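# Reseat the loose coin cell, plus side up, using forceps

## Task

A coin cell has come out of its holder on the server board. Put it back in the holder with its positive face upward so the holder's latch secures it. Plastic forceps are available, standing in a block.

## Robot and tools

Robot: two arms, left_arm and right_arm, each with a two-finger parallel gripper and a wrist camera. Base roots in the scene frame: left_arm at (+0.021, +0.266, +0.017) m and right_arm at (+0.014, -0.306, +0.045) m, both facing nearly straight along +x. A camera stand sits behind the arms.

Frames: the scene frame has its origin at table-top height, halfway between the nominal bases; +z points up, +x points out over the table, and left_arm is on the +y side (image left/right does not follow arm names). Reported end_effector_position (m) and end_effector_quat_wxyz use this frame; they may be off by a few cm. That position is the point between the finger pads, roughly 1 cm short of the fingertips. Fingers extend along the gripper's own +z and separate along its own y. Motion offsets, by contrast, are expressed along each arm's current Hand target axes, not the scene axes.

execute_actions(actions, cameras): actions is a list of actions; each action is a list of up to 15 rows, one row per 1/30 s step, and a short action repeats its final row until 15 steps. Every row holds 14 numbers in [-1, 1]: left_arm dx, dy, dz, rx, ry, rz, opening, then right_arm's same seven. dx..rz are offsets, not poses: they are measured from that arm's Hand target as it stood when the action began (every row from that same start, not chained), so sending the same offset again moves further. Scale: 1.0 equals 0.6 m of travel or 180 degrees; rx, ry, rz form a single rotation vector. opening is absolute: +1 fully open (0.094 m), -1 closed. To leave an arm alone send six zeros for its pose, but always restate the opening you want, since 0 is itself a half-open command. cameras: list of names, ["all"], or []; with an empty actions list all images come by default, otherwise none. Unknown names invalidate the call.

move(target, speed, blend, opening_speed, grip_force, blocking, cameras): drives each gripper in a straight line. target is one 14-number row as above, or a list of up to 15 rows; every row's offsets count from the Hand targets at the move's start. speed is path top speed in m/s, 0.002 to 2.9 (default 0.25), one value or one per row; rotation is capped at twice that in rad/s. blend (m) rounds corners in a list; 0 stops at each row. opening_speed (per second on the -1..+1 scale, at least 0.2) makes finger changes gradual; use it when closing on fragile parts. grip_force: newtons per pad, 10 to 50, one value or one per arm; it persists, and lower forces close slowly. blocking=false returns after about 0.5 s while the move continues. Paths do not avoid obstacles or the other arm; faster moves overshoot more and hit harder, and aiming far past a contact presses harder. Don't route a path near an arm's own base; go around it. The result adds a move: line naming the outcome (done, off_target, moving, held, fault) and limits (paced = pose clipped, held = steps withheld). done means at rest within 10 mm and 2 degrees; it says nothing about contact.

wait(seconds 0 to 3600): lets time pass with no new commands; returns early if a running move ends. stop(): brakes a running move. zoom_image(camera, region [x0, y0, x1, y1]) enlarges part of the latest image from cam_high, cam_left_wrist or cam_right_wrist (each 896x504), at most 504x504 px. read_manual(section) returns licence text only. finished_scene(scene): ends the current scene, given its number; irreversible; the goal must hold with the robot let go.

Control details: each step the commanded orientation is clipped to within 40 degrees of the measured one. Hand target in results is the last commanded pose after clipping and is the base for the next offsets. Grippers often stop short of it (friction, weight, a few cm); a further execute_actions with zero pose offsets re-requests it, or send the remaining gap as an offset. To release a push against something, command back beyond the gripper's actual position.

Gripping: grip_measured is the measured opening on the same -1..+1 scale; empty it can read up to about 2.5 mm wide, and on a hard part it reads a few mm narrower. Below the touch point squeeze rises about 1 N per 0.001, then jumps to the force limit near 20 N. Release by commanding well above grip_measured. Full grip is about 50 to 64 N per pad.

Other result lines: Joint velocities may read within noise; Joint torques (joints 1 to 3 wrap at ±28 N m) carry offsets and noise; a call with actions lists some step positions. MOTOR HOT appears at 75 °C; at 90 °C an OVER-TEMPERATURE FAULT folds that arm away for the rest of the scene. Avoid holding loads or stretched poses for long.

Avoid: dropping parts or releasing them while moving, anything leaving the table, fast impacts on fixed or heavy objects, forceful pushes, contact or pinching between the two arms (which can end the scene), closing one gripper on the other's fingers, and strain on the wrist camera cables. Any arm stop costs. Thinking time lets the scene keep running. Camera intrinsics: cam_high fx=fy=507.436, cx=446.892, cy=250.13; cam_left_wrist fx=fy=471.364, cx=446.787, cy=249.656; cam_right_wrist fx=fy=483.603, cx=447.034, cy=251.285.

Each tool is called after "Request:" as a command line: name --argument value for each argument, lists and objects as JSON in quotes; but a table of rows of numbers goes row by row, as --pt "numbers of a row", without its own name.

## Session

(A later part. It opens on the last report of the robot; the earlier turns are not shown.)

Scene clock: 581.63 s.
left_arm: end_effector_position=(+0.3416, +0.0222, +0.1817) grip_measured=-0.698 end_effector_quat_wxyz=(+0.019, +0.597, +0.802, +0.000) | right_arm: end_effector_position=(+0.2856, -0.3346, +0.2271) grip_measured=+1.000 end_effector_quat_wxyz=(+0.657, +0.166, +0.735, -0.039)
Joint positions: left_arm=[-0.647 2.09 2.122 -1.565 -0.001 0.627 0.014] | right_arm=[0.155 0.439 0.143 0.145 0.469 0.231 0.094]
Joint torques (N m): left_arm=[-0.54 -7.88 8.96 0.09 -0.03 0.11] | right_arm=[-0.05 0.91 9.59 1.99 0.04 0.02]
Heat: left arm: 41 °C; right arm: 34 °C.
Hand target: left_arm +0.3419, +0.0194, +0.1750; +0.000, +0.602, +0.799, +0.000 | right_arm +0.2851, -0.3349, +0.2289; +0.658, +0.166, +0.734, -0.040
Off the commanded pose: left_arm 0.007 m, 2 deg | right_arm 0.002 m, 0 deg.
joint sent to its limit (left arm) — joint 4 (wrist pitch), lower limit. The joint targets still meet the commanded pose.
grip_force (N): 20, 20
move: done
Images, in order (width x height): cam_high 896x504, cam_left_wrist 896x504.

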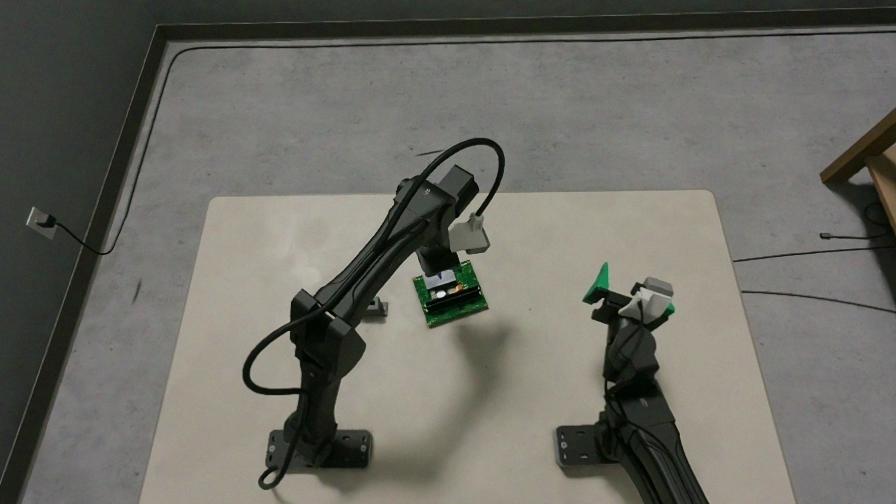

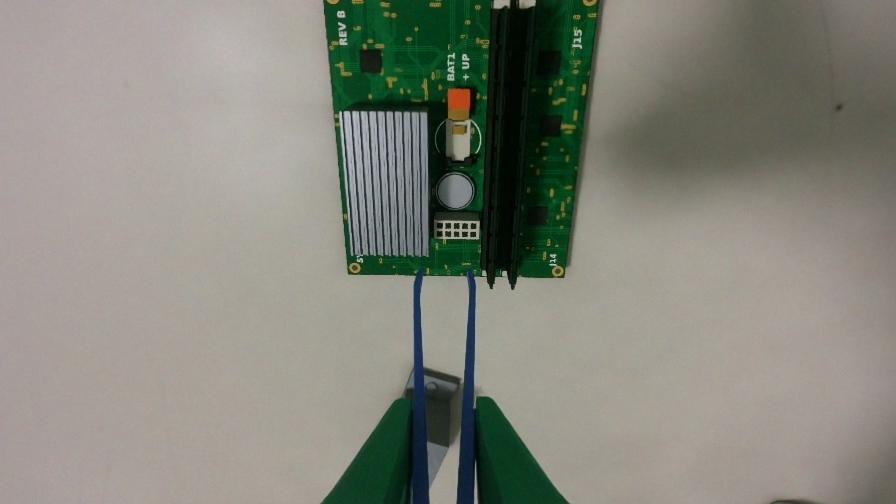

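Request:
move --target '[0.0014, -0.0012, 0.0883, 0, 0, 0.0039, -0.645, 0, 0, 0, 0, 0, 0, 1]' --speed 0.1 --opening_speed 0.3 --cameras '["cam_left_wrist"]'

Scene clock: 661.63 s.
left_arm: end_effector_position=(+0.3424, +0.0215, +0.1284) grip_measured=-0.647 end_effector_quat_wxyz=(+0.003, +0.602, +0.799, +0.001) | right_arm: end_effector_position=(+0.2856, -0.3346, +0.2271) grip_measured=+1.000 end_effector_quat_wxyz=(+0.657, +0.166, +0.735, -0.039)
Joint positions: left_arm=[-0.647 2.09 1.908 -1.383 -0.001 0.639 0.017] | right_arm=[0.155 0.439 0.143 0.145 0.469 0.231 0.094]
Joint torques (N m): left_arm=[-0.5 -10.56 5.56 0.4 -0.03 0.1] | right_arm=[-0.05 0.88 9.59 1.99 0.05 0.02]
Heat: left arm: 41 °C; right arm: 34 °C.
Hand target: left_arm +0.3410, +0.0200, +0.1220; +0.000, +0.607, +0.795, +0.000 | right_arm +0.2851, -0.3349, +0.2289; +0.658, +0.166, +0.734, -0.040
Off the commanded pose: left_arm 0.007 m, 1 deg | right_arm 0.002 m, 0 deg.
grip_force (N): 20, 20
move: done

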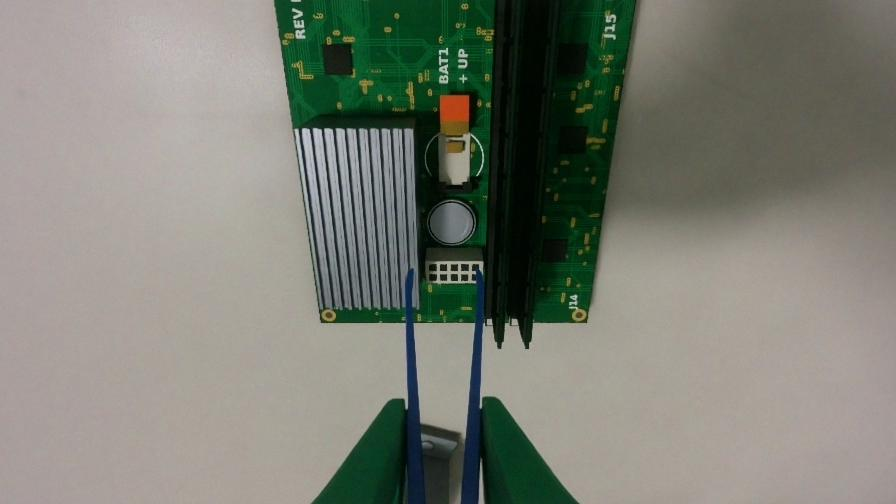

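Request:
zoom_image --camera "cam_left_wrist" --region '[390, 180, 510, 300]'

Scaled by 4.200 from the camera's image (finer frame: 1280x720).

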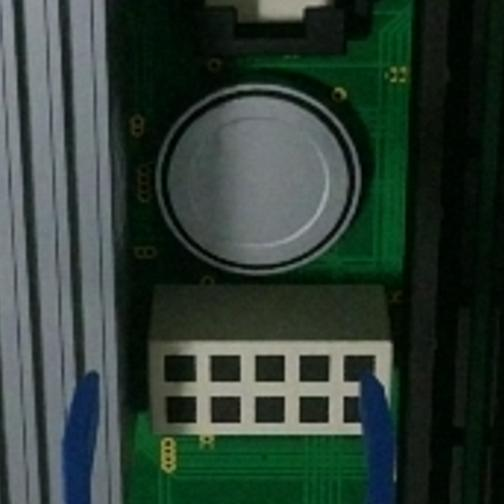

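Request:
move --target '[-0.0018, -0.0052, 0.0567, 0, 0, 0, -0.636, 0, 0, 0, 0, 0, 0, 1]' --speed 0.06 --opening_speed 0.3 --cameras '["cam_left_wrist"]'

Request:
zoom_image --camera "cam_left_wrist" --region '[390, 200, 510, 320]'

Scene clock: 736.23 s.
left_arm: end_effector_position=(+0.3404, +0.0196, +0.0944) grip_measured=-0.638 end_effector_quat_wxyz=(+0.003, +0.605, +0.797, +0.001) | right_arm: end_effector_position=(+0.2856, -0.3346, +0.2271) grip_measured=+1.000 end_effector_quat_wxyz=(+0.657, +0.166, +0.735, -0.039)
Joint positions: left_arm=[-0.654 2.09 1.773 -1.248 -0.001 0.639 0.017] | right_arm=[0.155 0.439 0.143 0.145 0.469 0.231 0.094]
Joint velocities: left_arm=[0.002 -0.012 0.002 0.154 0.007 0.022 0] | right_arm=[within noise]
Joint torques (N m): left_arm=[-0.54 -10.56 5.56 0.41 -0.02 0.01] | right_arm=[-0.05 0.9 9.59 1.99 0.05 0.02]
Heat: left arm: 39 °C; right arm: 34 °C.
Hand target: left_arm +0.3383, +0.0181, +0.0880; +0.000, +0.607, +0.795, +0.000 | right_arm +0.2851, -0.3349, +0.2289; +0.658, +0.166, +0.734, -0.040
Off the commanded pose: left_arm 0.007 m, 0 deg | right_arm 0.002 m, 0 deg.
grip_force (N): 20, 20
move: done

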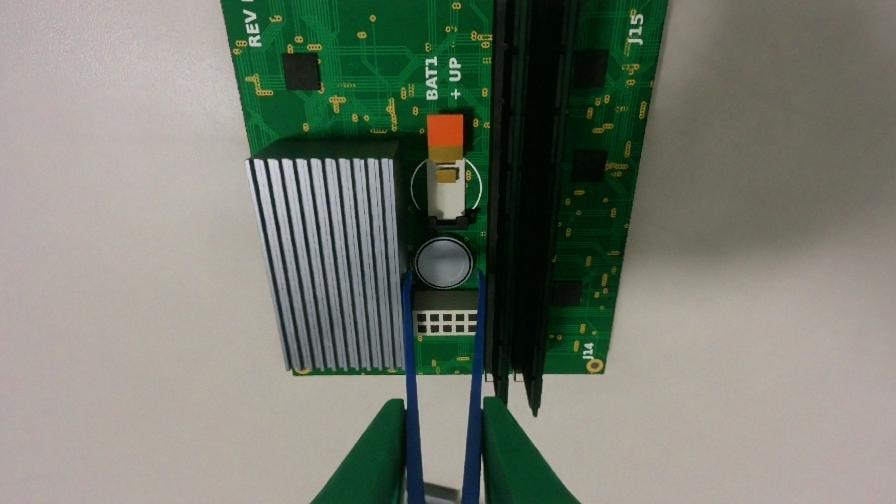

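Scaled by 4.200 from the camera's image (finer frame: 1280x720).

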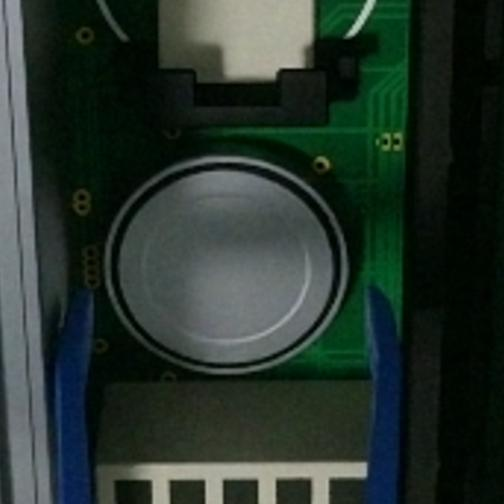

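Request:
move --target '[0, 0, 0.0075, 0, 0, 0, -0.636, 0, 0, 0, 0, 0, 0, 1]' --speed 0.03 --cameras '["cam_left_wrist"]'

Request:
zoom_image --camera "cam_left_wrist" --region '[390, 200, 510, 320]'

Scene clock: 753.43 s.
left_arm: end_effector_position=(+0.3405, +0.0195, +0.0907) grip_measured=-0.638 end_effector_quat_wxyz=(+0.004, +0.605, +0.797, +0.001) | right_arm: end_effector_position=(+0.2856, -0.3346, +0.2271) grip_measured=+1.000 end_effector_quat_wxyz=(+0.657, +0.166, +0.735, -0.039)
Joint positions: left_arm=[-0.654 2.09 1.759 -1.232 -0.001 0.639 0.017] | right_arm=[0.155 0.439 0.143 0.145 0.469 0.231 0.094]
Joint torques (N m): left_arm=[-0.57 -10.41 5.57 0.42 -0.03 0.02] | right_arm=[-0.03 0.9 9.61 1.99 0.05 0.02]
Heat: left arm: 38 °C; right arm: 34 °C.
Hand target: left_arm +0.3383, +0.0181, +0.0835; +0.000, +0.607, +0.795, +0.000 | right_arm +0.2851, -0.3349, +0.2289; +0.658, +0.166, +0.734, -0.040
Off the commanded pose: left_arm 0.008 m, 1 deg | right_arm 0.002 m, 0 deg.
grip_force (N): 20, 20
move: done

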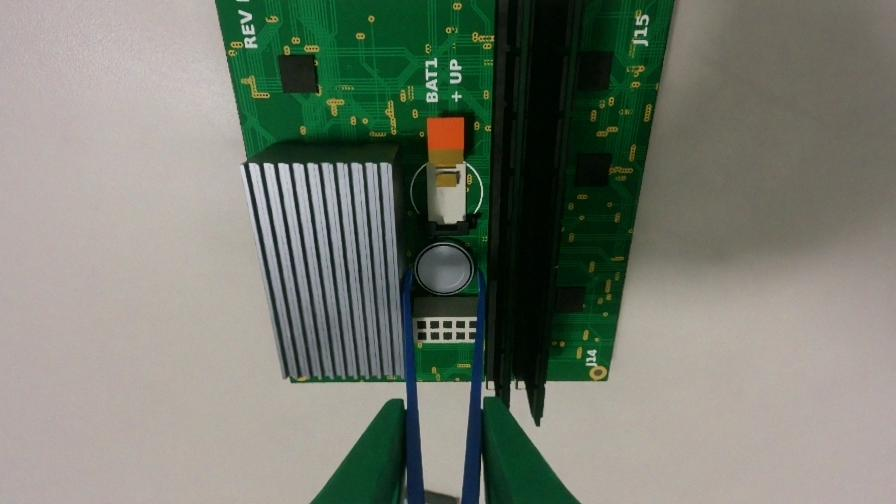

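Scaled by 4.200 from the camera's image (finer frame: 1280x720).

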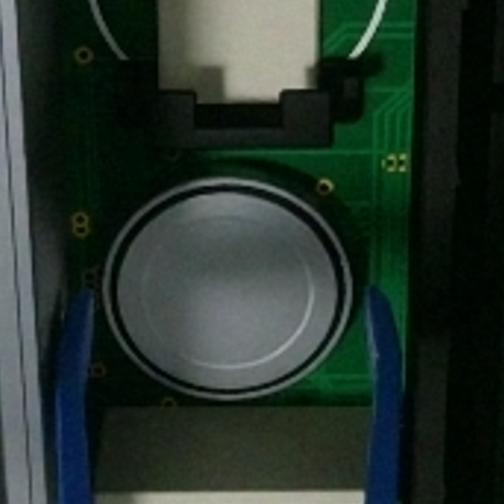

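Request:
move --target '[0.0008, 0, 0.0065, 0, 0, 0, -0.636, 0, 0, 0, 0, 0, 0, 1]' --speed 0.03 --cameras '["cam_left_wrist"]'

Request:
zoom_image --camera "cam_left_wrist" --region '[390, 200, 510, 320]'

Scene clock: 771.13 s.
left_arm: end_effector_position=(+0.3402, +0.0197, +0.0869) grip_measured=-0.638 end_effector_quat_wxyz=(+0.004, +0.605, +0.797, +0.001) | right_arm: end_effector_position=(+0.2856, -0.3346, +0.2271) grip_measured=+1.000 end_effector_quat_wxyz=(+0.657, +0.166, +0.735, -0.039)
Joint positions: left_arm=[-0.654 2.09 1.743 -1.216 -0.001 0.639 0.017] | right_arm=[0.155 0.439 0.143 0.145 0.469 0.231 0.094]
Joint torques (N m): left_arm=[-0.55 -10.35 5.55 0.4 -0.03 0.02] | right_arm=[-0.03 0.9 9.59 1.99 0.05 0.03]
Heat: left arm: 38 °C; right arm: 33 °C.
Hand target: left_arm +0.3381, +0.0186, +0.0795; +0.000, +0.607, +0.795, +0.000 | right_arm +0.2851, -0.3349, +0.2289; +0.658, +0.166, +0.734, -0.040
Off the commanded pose: left_arm 0.008 m, 1 deg | right_arm 0.002 m, 0 deg.
grip_force (N): 20, 20
move: done

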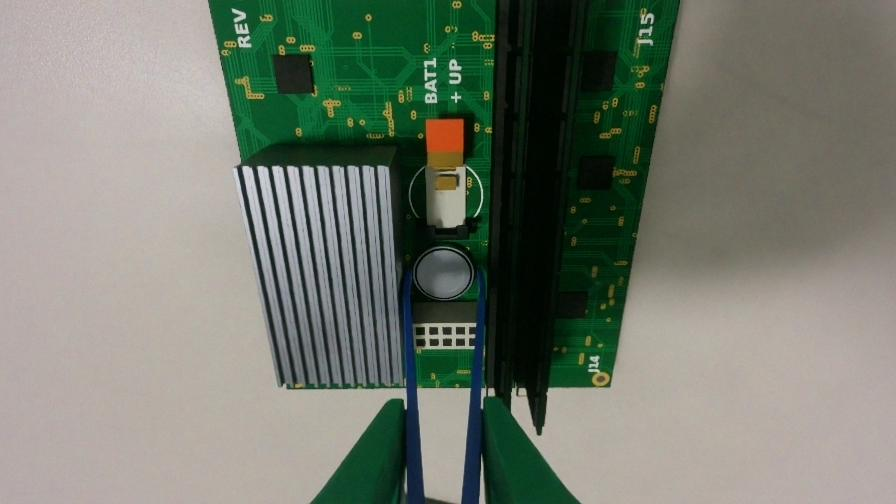

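Scaled by 4.200 from the camera's image (finer frame: 1280x720).

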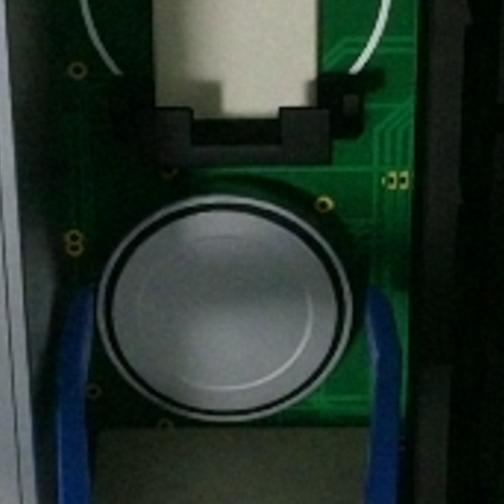

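Request:
zoom_image --camera "cam_left_wrist" --region '[400, 240, 440, 300]'

Request:
zoom_image --camera "cam_left_wrist" --region '[460, 240, 500, 300]'

Scaled by 8.400 from the camera's image (finer frame: 1280x720).

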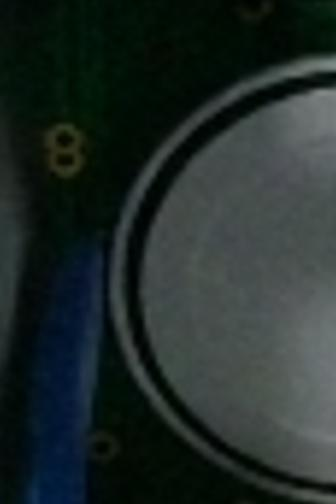

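Scaled by 8.400 from the camera's image (finer frame: 1280x720).

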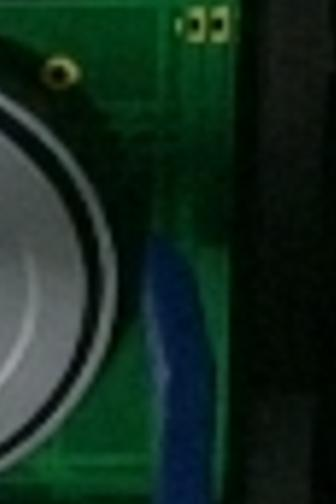

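Request:
move --target '[0, 0, 0, 0, 0, 0, -0.675, 0, 0, 0, 0, 0, 0, 1]' --opening_speed 0.2 --cameras '["cam_left_wrist"]'

Request:
zoom_image --camera "cam_left_wrist" --region '[390, 200, 510, 320]'

Scene clock: 791.03 s.
left_arm: end_effector_position=(+0.3403, +0.0197, +0.0869) grip_measured=-0.672 end_effector_quat_wxyz=(+0.004, +0.605, +0.797, +0.001) | right_arm: end_effector_position=(+0.2856, -0.3346, +0.2271) grip_measured=+1.000 end_effector_quat_wxyz=(+0.657, +0.166, +0.735, -0.039)
Joint positions: left_arm=[-0.654 2.09 1.743 -1.216 -0.001 0.639 0.015] | right_arm=[0.155 0.439 0.143 0.145 0.469 0.231 0.094]
Joint torques (N m): left_arm=[-0.5 -10.33 5.55 0.41 -0.03 0.01] | right_arm=[-0.02 0.91 9.61 1.99 0.04 0.02]
Heat: left arm: 37 °C; right arm: 33 °C.
Hand target: left_arm +0.3381, +0.0187, +0.0795; +0.000, +0.607, +0.795, +0.000 | right_arm +0.2851, -0.3349, +0.2289; +0.658, +0.166, +0.734, -0.040
Off the commanded pose: left_arm 0.008 m, 1 deg | right_arm 0.002 m, 0 deg.
grip_force (N): 20, 20
move: done

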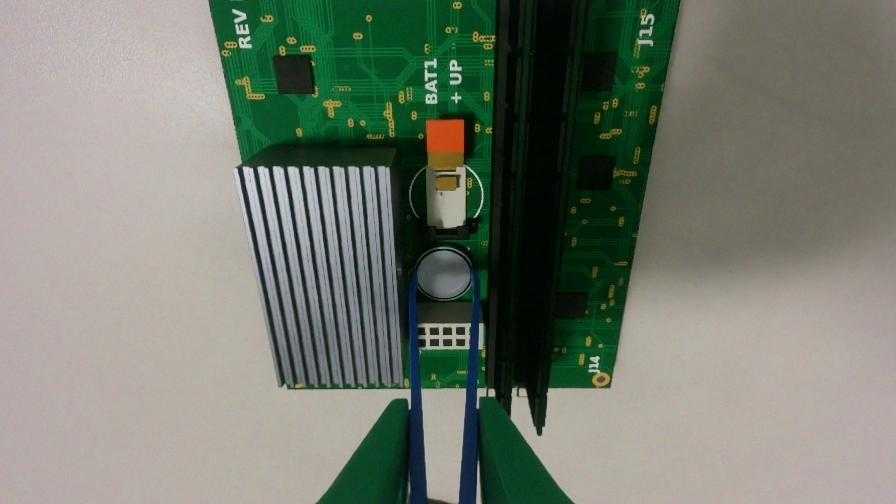

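Scaled by 4.200 from the camera's image (finer frame: 1280x720).

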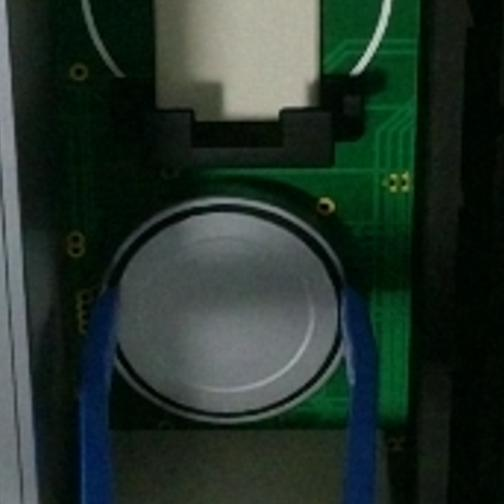

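Request:
move --pt "0 0 -0.002 0 0 0 -0.625 0 0 0 0 0 0 1" --pt "0.0047 0.0005 0.002 0 0 0 -0.625 0 0 0 0 0 0 1" --speed 0.03 --cameras '["cam_left_wrist"]'

Request:
zoom_image --camera "cam_left_wrist" --region '[390, 200, 510, 320]'

Scene clock: 819.63 s.
left_arm: end_effector_position=(+0.3383, +0.0212, +0.0829) grip_measured=-0.627 end_effector_quat_wxyz=(+0.000, +0.605, +0.797, +0.001) | right_arm: end_effector_position=(+0.2856, -0.3346, +0.2271) grip_measured=+1.000 end_effector_quat_wxyz=(+0.657, +0.166, +0.735, -0.039)
Joint positions: left_arm=[-0.654 2.09 1.727 -1.208 -0.001 0.639 0.018] | right_arm=[0.155 0.439 0.143 0.145 0.469 0.231 0.094]
Joint torques (N m): left_arm=[-0.1 -10.95 5.49 0.39 -0.03 0.08] | right_arm=[-0.03 0.88 9.59 1.99 0.04 0.02]
Heat: left arm: 37 °C; right arm: 33 °C.
Hand target: left_arm +0.3376, +0.0215, +0.0783; +0.000, +0.607, +0.795, +0.000 | right_arm +0.2851, -0.3349, +0.2289; +0.658, +0.166, +0.734, -0.040
Off the commanded pose: left_arm 0.005 m, 0 deg | right_arm 0.002 m, 0 deg.
grip_force (N): 20, 20
move: done

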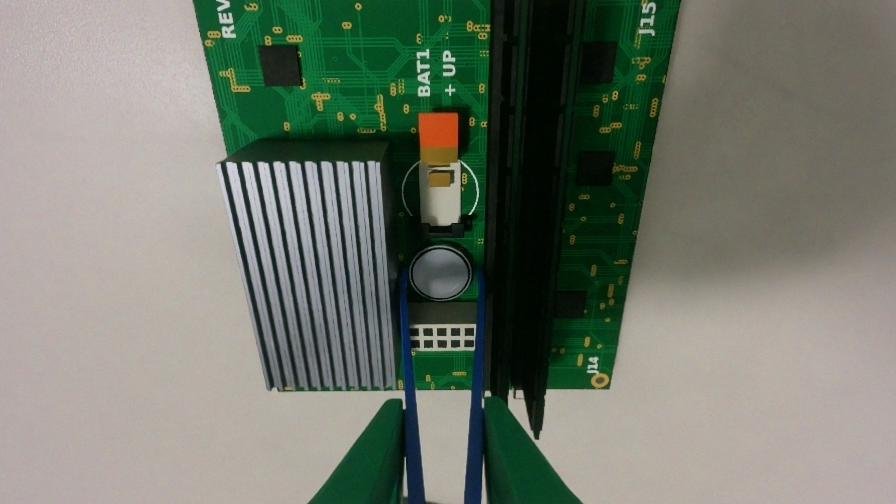

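Scaled by 4.200 from the camera's image (finer frame: 1280x720).

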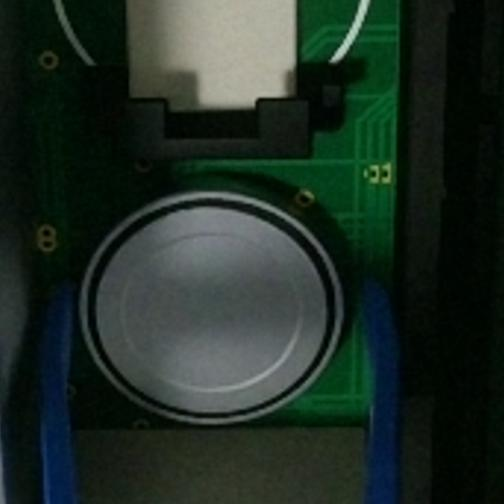

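Request:
move --target '[0.002, 0.0017, 0.0033, 0, 0, 0, -0.63, 0, 0, 0, 0, 0, 0, 1]' --speed 0.03 --cameras '["cam_left_wrist"]'

Request:
zoom_image --camera "cam_left_wrist" --region '[390, 200, 510, 320]'

Scene clock: 832.20 s.
left_arm: end_effector_position=(+0.3384, +0.0211, +0.0810) grip_measured=-0.628 end_effector_quat_wxyz=(+0.000, +0.605, +0.796, +0.001) | right_arm: end_effector_position=(+0.2856, -0.3346, +0.2271) grip_measured=+1.000 end_effector_quat_wxyz=(+0.657, +0.166, +0.735, -0.039)
Joint positions: left_arm=[-0.654 2.09 1.72 -1.2 -0.001 0.64 0.017] | right_arm=[0.155 0.439 0.143 0.145 0.469 0.231 0.094]
Joint torques (N m): left_arm=[0.27 -10.97 5.45 0.41 -0.02 0.11] | right_arm=[-0.03 0.88 9.58 1.99 0.04 0.02]
Heat: left arm: 37 °C; right arm: 33 °C.
Hand target: left_arm +0.3383, +0.0229, +0.0764; +0.000, +0.607, +0.795, +0.000 | right_arm +0.2851, -0.3349, +0.2289; +0.658, +0.166, +0.734, -0.040
Off the commanded pose: left_arm 0.005 m, 0 deg | right_arm 0.002 m, 0 deg.
grip_force (N): 20, 20
move: done

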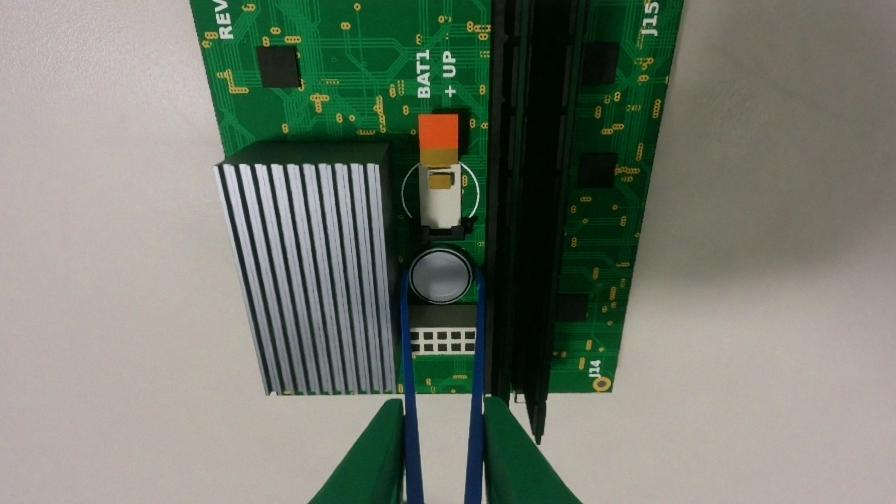

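Scaled by 4.200 from the camera's image (finer frame: 1280x720).

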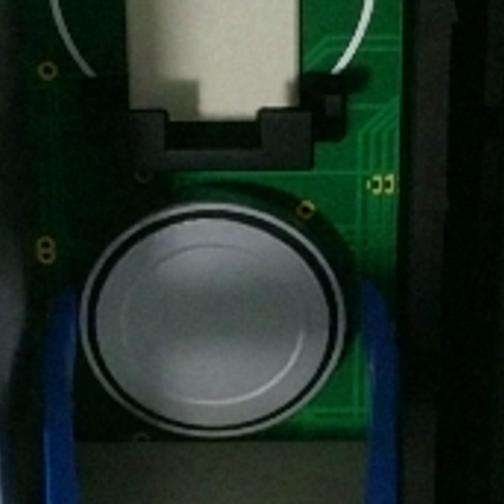

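Request:
move --target '[0.0037, 0.001, 0, 0, 0, 0, -0.63, 0, 0, 0, 0, 0, 0, 1]' --speed 0.03 --cameras '["cam_left_wrist"]'

Request:
zoom_image --camera "cam_left_wrist" --region '[390, 200, 510, 320]'

Scene clock: 846.00 s.
left_arm: end_effector_position=(+0.3380, +0.0235, +0.0788) grip_measured=-0.628 end_effector_quat_wxyz=(-0.002, +0.605, +0.796, +0.001) | right_arm: end_effector_position=(+0.2856, -0.3346, +0.2271) grip_measured=+1.000 end_effector_quat_wxyz=(+0.657, +0.166, +0.735, -0.039)
Joint positions: left_arm=[-0.649 2.09 1.711 -1.197 -0.001 0.645 0.017] | right_arm=[0.155 0.439 0.143 0.145 0.469 0.231 0.094]
Joint torques (N m): left_arm=[0.28 -11.45 5.46 0.38 -0.03 0.09] | right_arm=[-0.05 0.9 9.61 1.98 0.04 0.02]
Heat: left arm: 37 °C; right arm: 33 °C.
Hand target: left_arm +0.3383, +0.0252, +0.0763; +0.000, +0.607, +0.795, +0.000 | right_arm +0.2851, -0.3349, +0.2289; +0.658, +0.166, +0.734, -0.040
Off the commanded pose: left_arm 0.003 m, 0 deg | right_arm 0.002 m, 0 deg.
grip_force (N): 20, 20
move: done

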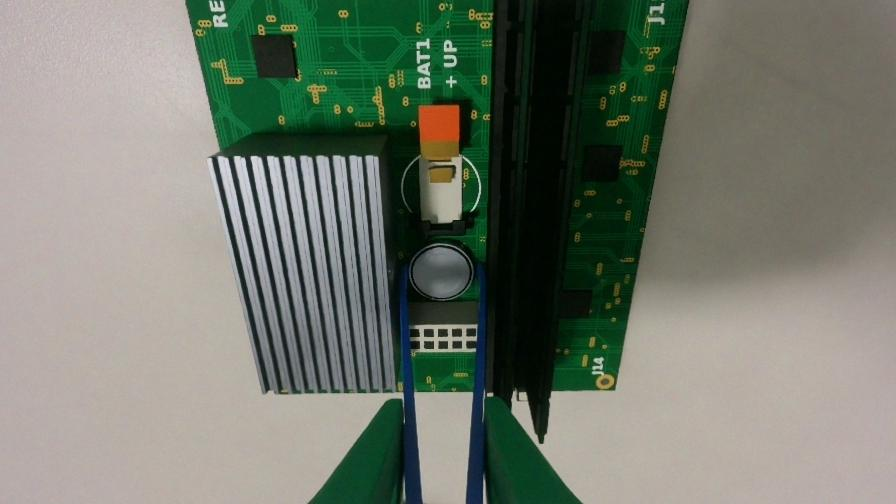

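Scaled by 4.200 from the camera's image (finer frame: 1280x720).

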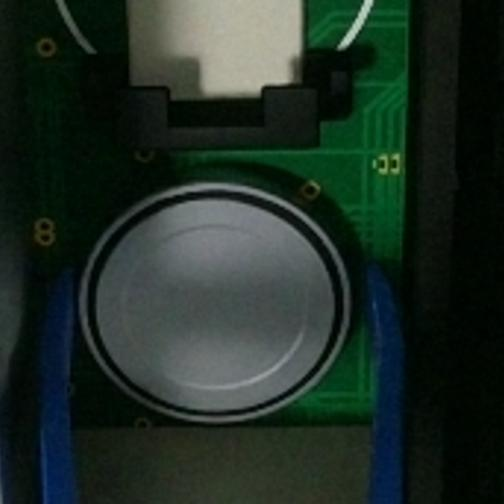

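Request:
move --target '[0.0025, 0.0, -0.004, 0, 0, 0, -0.628, 0, 0, 0, 0, 0, 0, 1]' --speed 0.03 --cameras '["cam_left_wrist"]'

Request:
zoom_image --camera "cam_left_wrist" --region '[390, 200, 510, 320]'

Scene clock: 861.90 s.
left_arm: end_effector_position=(+0.3380, +0.0235, +0.0788) grip_measured=-0.628 end_effector_quat_wxyz=(-0.002, +0.606, +0.795, +0.001) | right_arm: end_effector_position=(+0.2856, -0.3346, +0.2271) grip_measured=+1.000 end_effector_quat_wxyz=(+0.657, +0.166, +0.735, -0.039)
Joint positions: left_arm=[-0.649 2.09 1.711 -1.197 -0.001 0.647 0.017] | right_arm=[0.155 0.439 0.143 0.145 0.469 0.231 0.094]
Joint torques (N m): left_arm=[0.53 -12.04 5.44 0.32 -0.03 0.09] | right_arm=[-0.03 0.9 9.58 1.99 0.05 0.02]
Heat: left arm: 37 °C; right arm: 33 °C.
Hand target: left_arm +0.3379, +0.0266, +0.0787; +0.000, +0.607, +0.795, +0.000 | right_arm +0.2851, -0.3349, +0.2289; +0.658, +0.166, +0.734, -0.040
Off the commanded pose: left_arm 0.003 m, 0 deg | right_arm 0.002 m, 0 deg.
grip_force (N): 20, 20
move: done

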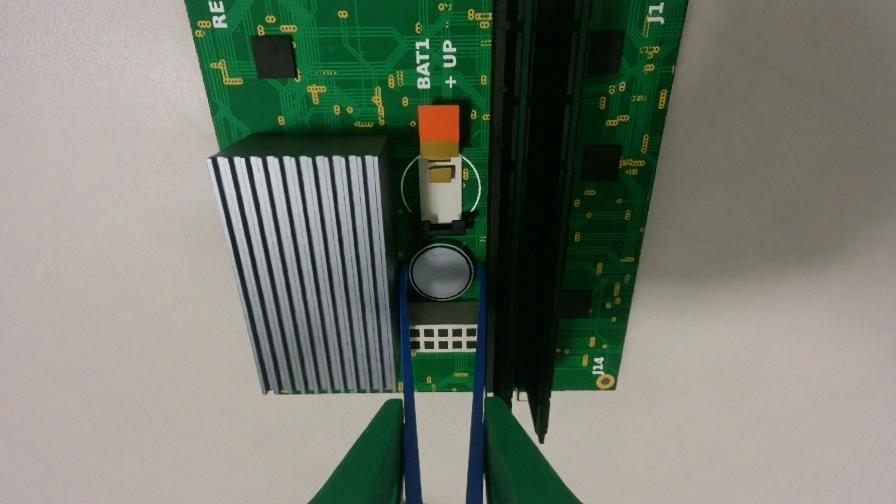

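Scaled by 4.200 from the camera's image (finer frame: 1280x720).

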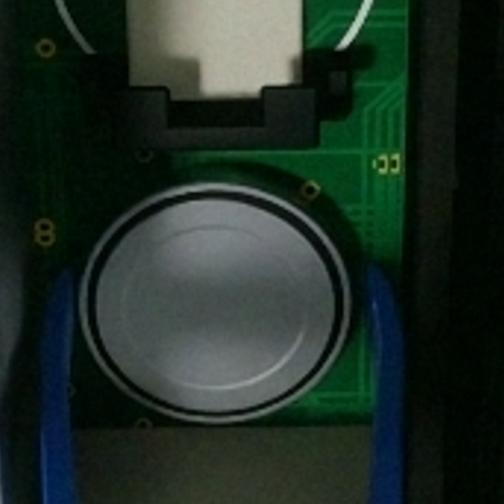

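Request:
move --target '[0, 0, 0, 0, 0, 0, -0.67, 0, 0, 0, 0, 0, 0, 1]' --opening_speed 0.2 --cameras '["cam_left_wrist"]'

Request:
zoom_image --camera "cam_left_wrist" --region '[390, 200, 510, 320]'

Scene clock: 875.10 s.
left_arm: end_effector_position=(+0.3380, +0.0235, +0.0788) grip_measured=-0.667 end_effector_quat_wxyz=(-0.002, +0.606, +0.795, +0.001) | right_arm: end_effector_position=(+0.2856, -0.3346, +0.2271) grip_measured=+1.000 end_effector_quat_wxyz=(+0.657, +0.166, +0.735, -0.039)
Joint positions: left_arm=[-0.649 2.09 1.711 -1.197 -0.001 0.647 0.016] | right_arm=[0.155 0.439 0.143 0.145 0.469 0.231 0.094]
Joint torques (N m): left_arm=[0.49 -12.07 5.44 0.32 -0.03 0.1] | right_arm=[-0.03 0.91 9.59 1.99 0.04 0.02]
Heat: left arm: 37 °C; right arm: 33 °C.
Hand target: left_arm +0.3379, +0.0266, +0.0787; +0.000, +0.607, +0.795, +0.000 | right_arm +0.2851, -0.3349, +0.2289; +0.658, +0.166, +0.734, -0.040
Off the commanded pose: left_arm 0.003 m, 0 deg | right_arm 0.002 m, 0 deg.
grip_force (N): 20, 20
move: done

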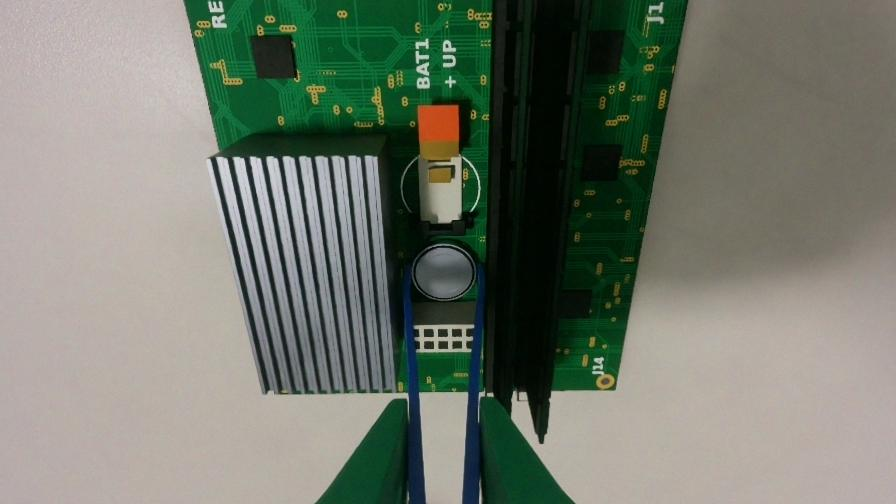

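Scaled by 4.200 from the camera's image (finer frame: 1280x720).

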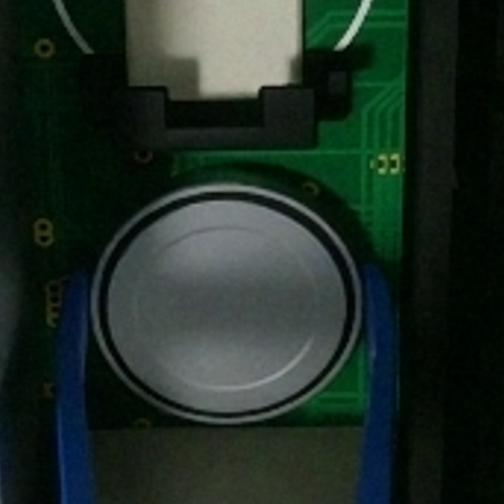

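Request:
move --target '[0, 0, 0, 0, 0, 0, -0.69, 0, 0, 0, 0, 0, 0, 1]' --opening_speed 0.2 --cameras '["cam_left_wrist"]'

Request:
zoom_image --camera "cam_left_wrist" --region '[390, 200, 510, 320]'

Scene clock: 880.47 s.
left_arm: end_effector_position=(+0.3380, +0.0235, +0.0788) grip_measured=-0.687 end_effector_quat_wxyz=(-0.002, +0.606, +0.795, +0.001) | right_arm: end_effector_position=(+0.2856, -0.3346, +0.2271) grip_measured=+1.000 end_effector_quat_wxyz=(+0.657, +0.166, +0.735, -0.039)
Joint positions: left_arm=[-0.649 2.09 1.711 -1.197 -0.001 0.647 0.015] | right_arm=[0.155 0.439 0.143 0.145 0.469 0.231 0.094]
Joint torques (N m): left_arm=[0.51 -12.01 5.45 0.31 -0.04 0.1] | right_arm=[-0.05 0.9 9.59 1.99 0.04 0.02]
Heat: left arm: 37 °C; right arm: 33 °C.
Hand target: left_arm +0.3379, +0.0266, +0.0787; +0.000, +0.607, +0.795, +0.000 | right_arm +0.2851, -0.3349, +0.2289; +0.658, +0.166, +0.734, -0.040
Off the commanded pose: left_arm 0.003 m, 0 deg | right_arm 0.002 m, 0 deg.
grip_force (N): 20, 20
move: done

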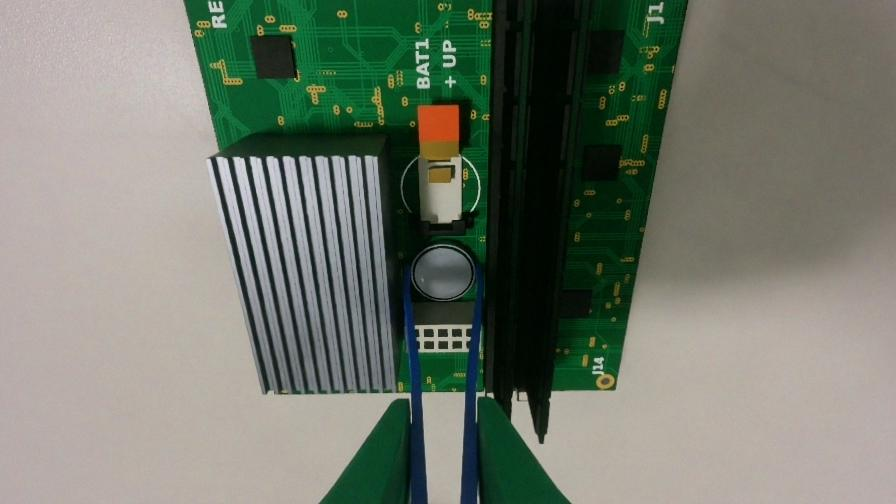

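Scaled by 4.200 from the camera's image (finer frame: 1280x720).

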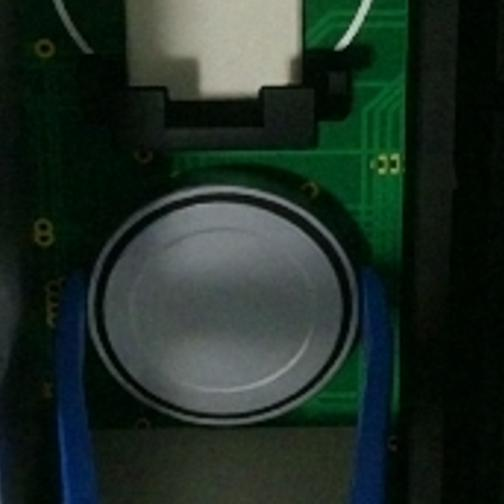

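Request:
move --pt "-0.004 -0.001 0 0 0 0 -0.7 0 0 0 0 0 0 1" --pt "-0.004 -0.001 -0.04 0 0 0 -0.7 0 0 0 0 0 0 1" --speed 0.04 --cameras '["cam_left_wrist"]'

Request:
zoom_image --camera "cam_left_wrist" --region '[390, 200, 510, 320]'

Scene clock: 896.00 s.
left_arm: end_effector_position=(+0.3354, +0.0256, +0.0901) grip_measured=-0.697 end_effector_quat_wxyz=(-0.012, +0.606, +0.795, +0.001) | right_arm: end_effector_position=(+0.2856, -0.3346, +0.2271) grip_measured=+1.000 end_effector_quat_wxyz=(+0.657, +0.166, +0.735, -0.039)
Joint positions: left_arm=[-0.649 2.09 1.756 -1.26 -0.001 0.647 0.014] | right_arm=[0.155 0.439 0.143 0.145 0.469 0.231 0.094]
Joint torques (N m): left_arm=[0.06 -12.49 9.13 -0.05 -0.03 0.04] | right_arm=[-0.05 0.9 9.59 1.99 0.04 0.02]
Heat: left arm: 37 °C; right arm: 33 °C.
Hand target: left_arm +0.3380, +0.0241, +0.1028; +0.000, +0.607, +0.795, +0.000 | right_arm +0.2851, -0.3349, +0.2289; +0.658, +0.166, +0.734, -0.040
Off the commanded pose: left_arm 0.013 m, 1 deg | right_arm 0.002 m, 0 deg.
grip_force (N): 20, 20
move: off_target (left_arm)

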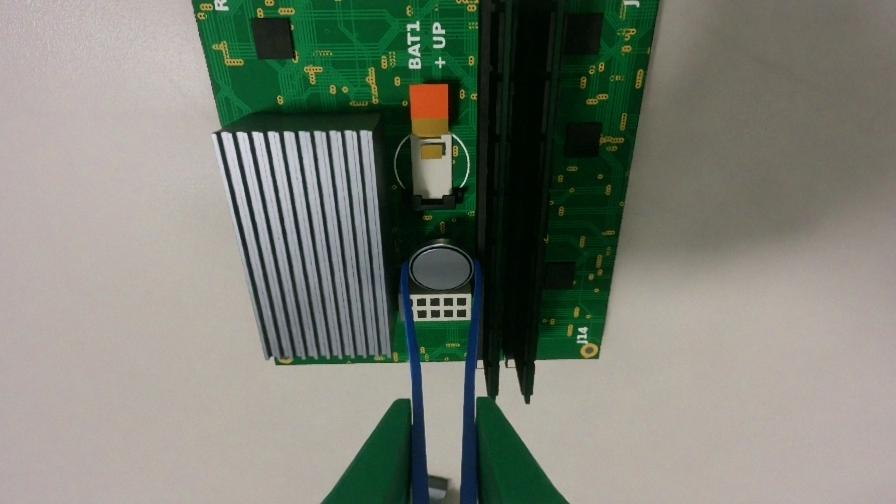

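Scaled by 4.200 from the camera's image (finer frame: 1280x720).

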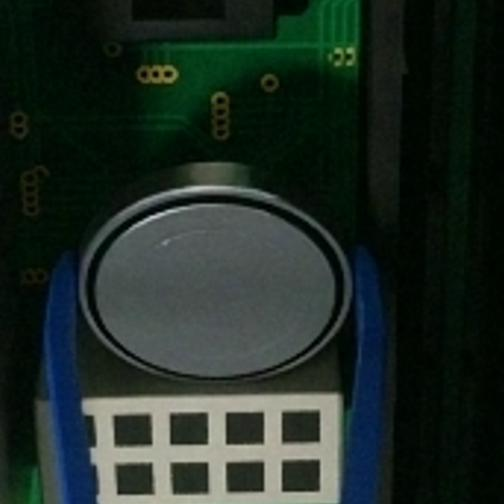

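Request:
move --target '[0, 0, -0.085, 0, 0, 0, -0.7, 0, 0, 0, 0, 0, 0, 1]' --speed 0.06 --cameras '["cam_left_wrist"]'

Request:
zoom_image --camera "cam_left_wrist" --region '[390, 210, 510, 330]'

Scene clock: 938.03 s.
left_arm: end_effector_position=(+0.3368, +0.0245, +0.1457) grip_measured=-0.697 end_effector_quat_wxyz=(-0.006, +0.606, +0.795, +0.001) | right_arm: end_effector_position=(+0.2856, -0.3346, +0.2271) grip_measured=+1.000 end_effector_quat_wxyz=(+0.657, +0.166, +0.735, -0.039)
Joint positions: left_arm=[-0.649 2.09 1.977 -1.47 -0.001 0.647 0.014] | right_arm=[0.155 0.439 0.143 0.145 0.469 0.231 0.094]
Joint torques (N m): left_arm=[0.09 -11.3 9.16 -0.01 -0.03 0.04] | right_arm=[-0.03 0.88 9.58 1.99 0.04 0.02]
Motor temperatures (°C): left_arm=[21 38 39 21 22 22 24] | right_arm=[24 23 33 33 23 22 23]
Heat: left arm: 39 °C; right arm: 33 °C.
Hand target: left_arm +0.3380, +0.0241, +0.1538; +0.000, +0.607, +0.795, +0.000 | right_arm +0.2851, -0.3349, +0.2289; +0.658, +0.166, +0.734, -0.040
Off the commanded pose: left_arm 0.008 m, 1 deg | right_arm 0.002 m, 0 deg.
grip_force (N): 20, 20
move: done

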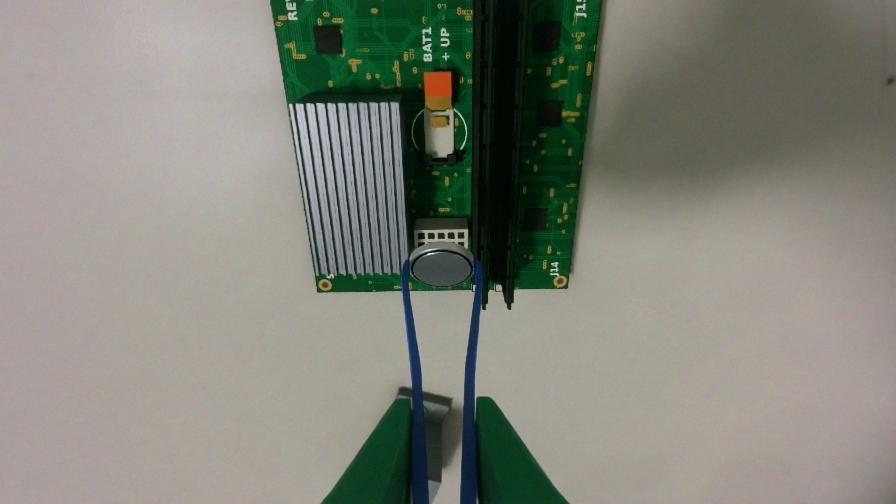

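Scaled by 4.200 from the camera's image (finer frame: 1280x720).

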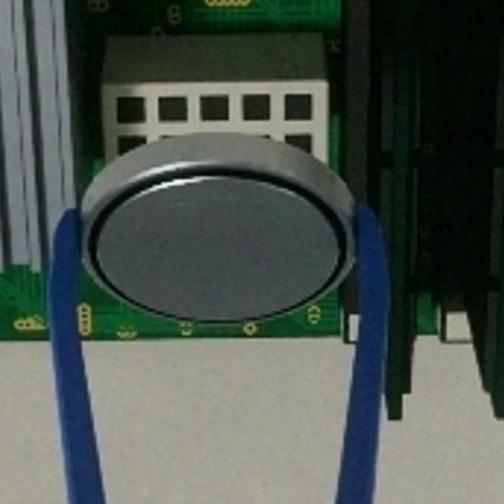

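Request:
move --target '[0.3450, 0.1665, -0.0437, -0.0802, -0.0910, -0.4548, -0.7, 0, 0, 0, 0, 0, 0, 1]' --speed 0.15 --cameras '["cam_left_wrist", "cam_high"]'

Request:
zoom_image --camera "cam_left_wrist" --region '[390, 210, 510, 330]'

Scene clock: 1015.63 s.
left_arm: end_effector_position=(+0.3812, +0.2462, +0.1737) grip_measured=-0.697 end_effector_quat_wxyz=(+0.157, -0.062, +0.986, +0.010) | right_arm: end_effector_position=(+0.2856, -0.3346, +0.2271) grip_measured=+1.000 end_effector_quat_wxyz=(+0.657, +0.166, +0.735, -0.039)
Joint positions: left_arm=[-0.085 1.62 1.432 -1.073 -0.066 -0.206 0.014] | right_arm=[0.155 0.439 0.143 0.145 0.469 0.231 0.094]
Joint torques (N m): left_arm=[0.42 -9.96 5.98 1.01 -0.19 -0.06] | right_arm=[-0.05 0.9 9.58 1.99 0.05 0.02]
Heat: left arm: 39 °C; right arm: 33 °C.
Hand target: left_arm +0.3798, +0.2500, +0.1800; +0.173, -0.069, +0.982, +0.012 | right_arm +0.2851, -0.3349, +0.2289; +0.658, +0.166, +0.734, -0.040
Off the commanded pose: left_arm 0.008 m, 2 deg | right_arm 0.002 m, 0 deg.
grip_force (N): 20, 20
move: done
Images, in order (width x height): cam_high 896x504, cam_left_wrist 896x504.

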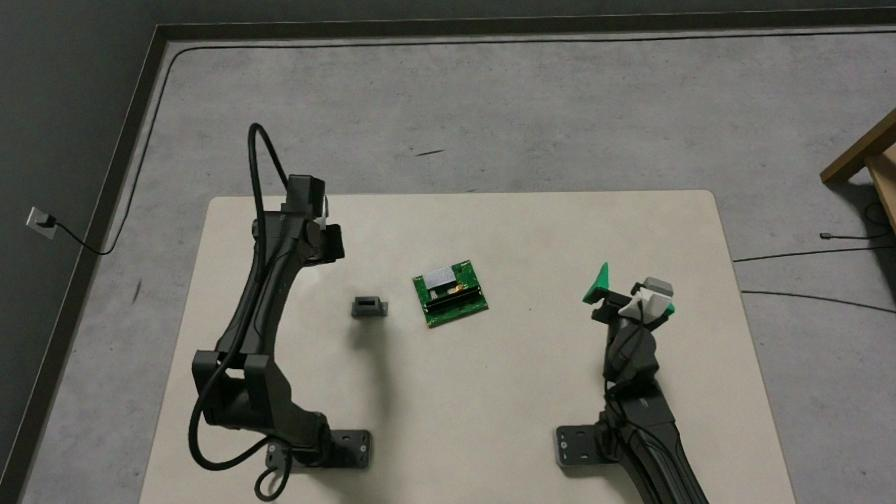

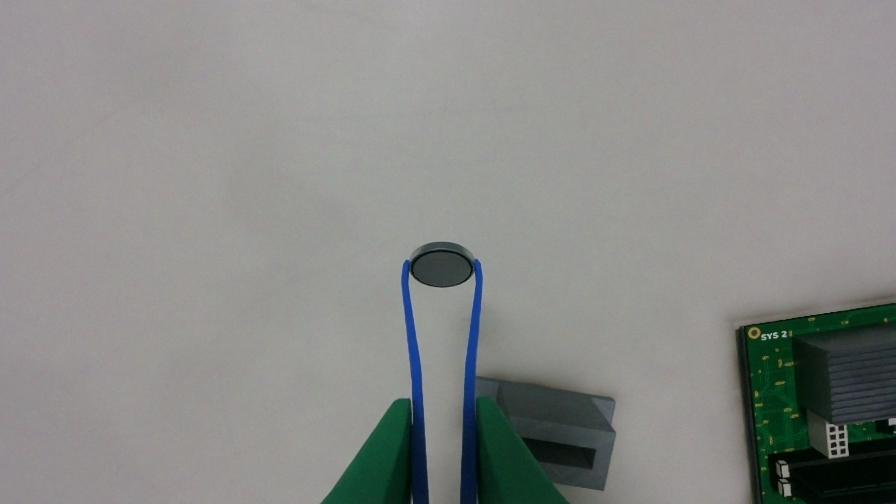

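Scaled by 4.200 from the camera's image (finer frame: 1280x720).

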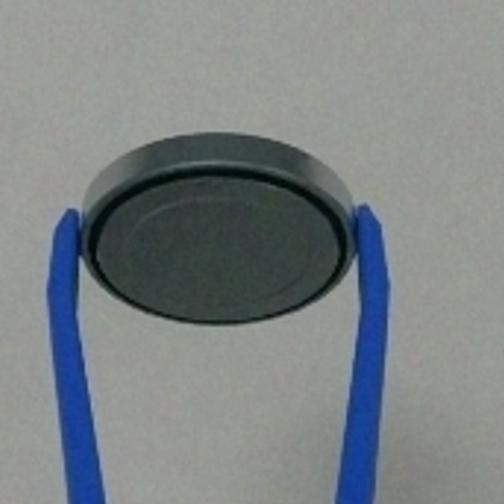

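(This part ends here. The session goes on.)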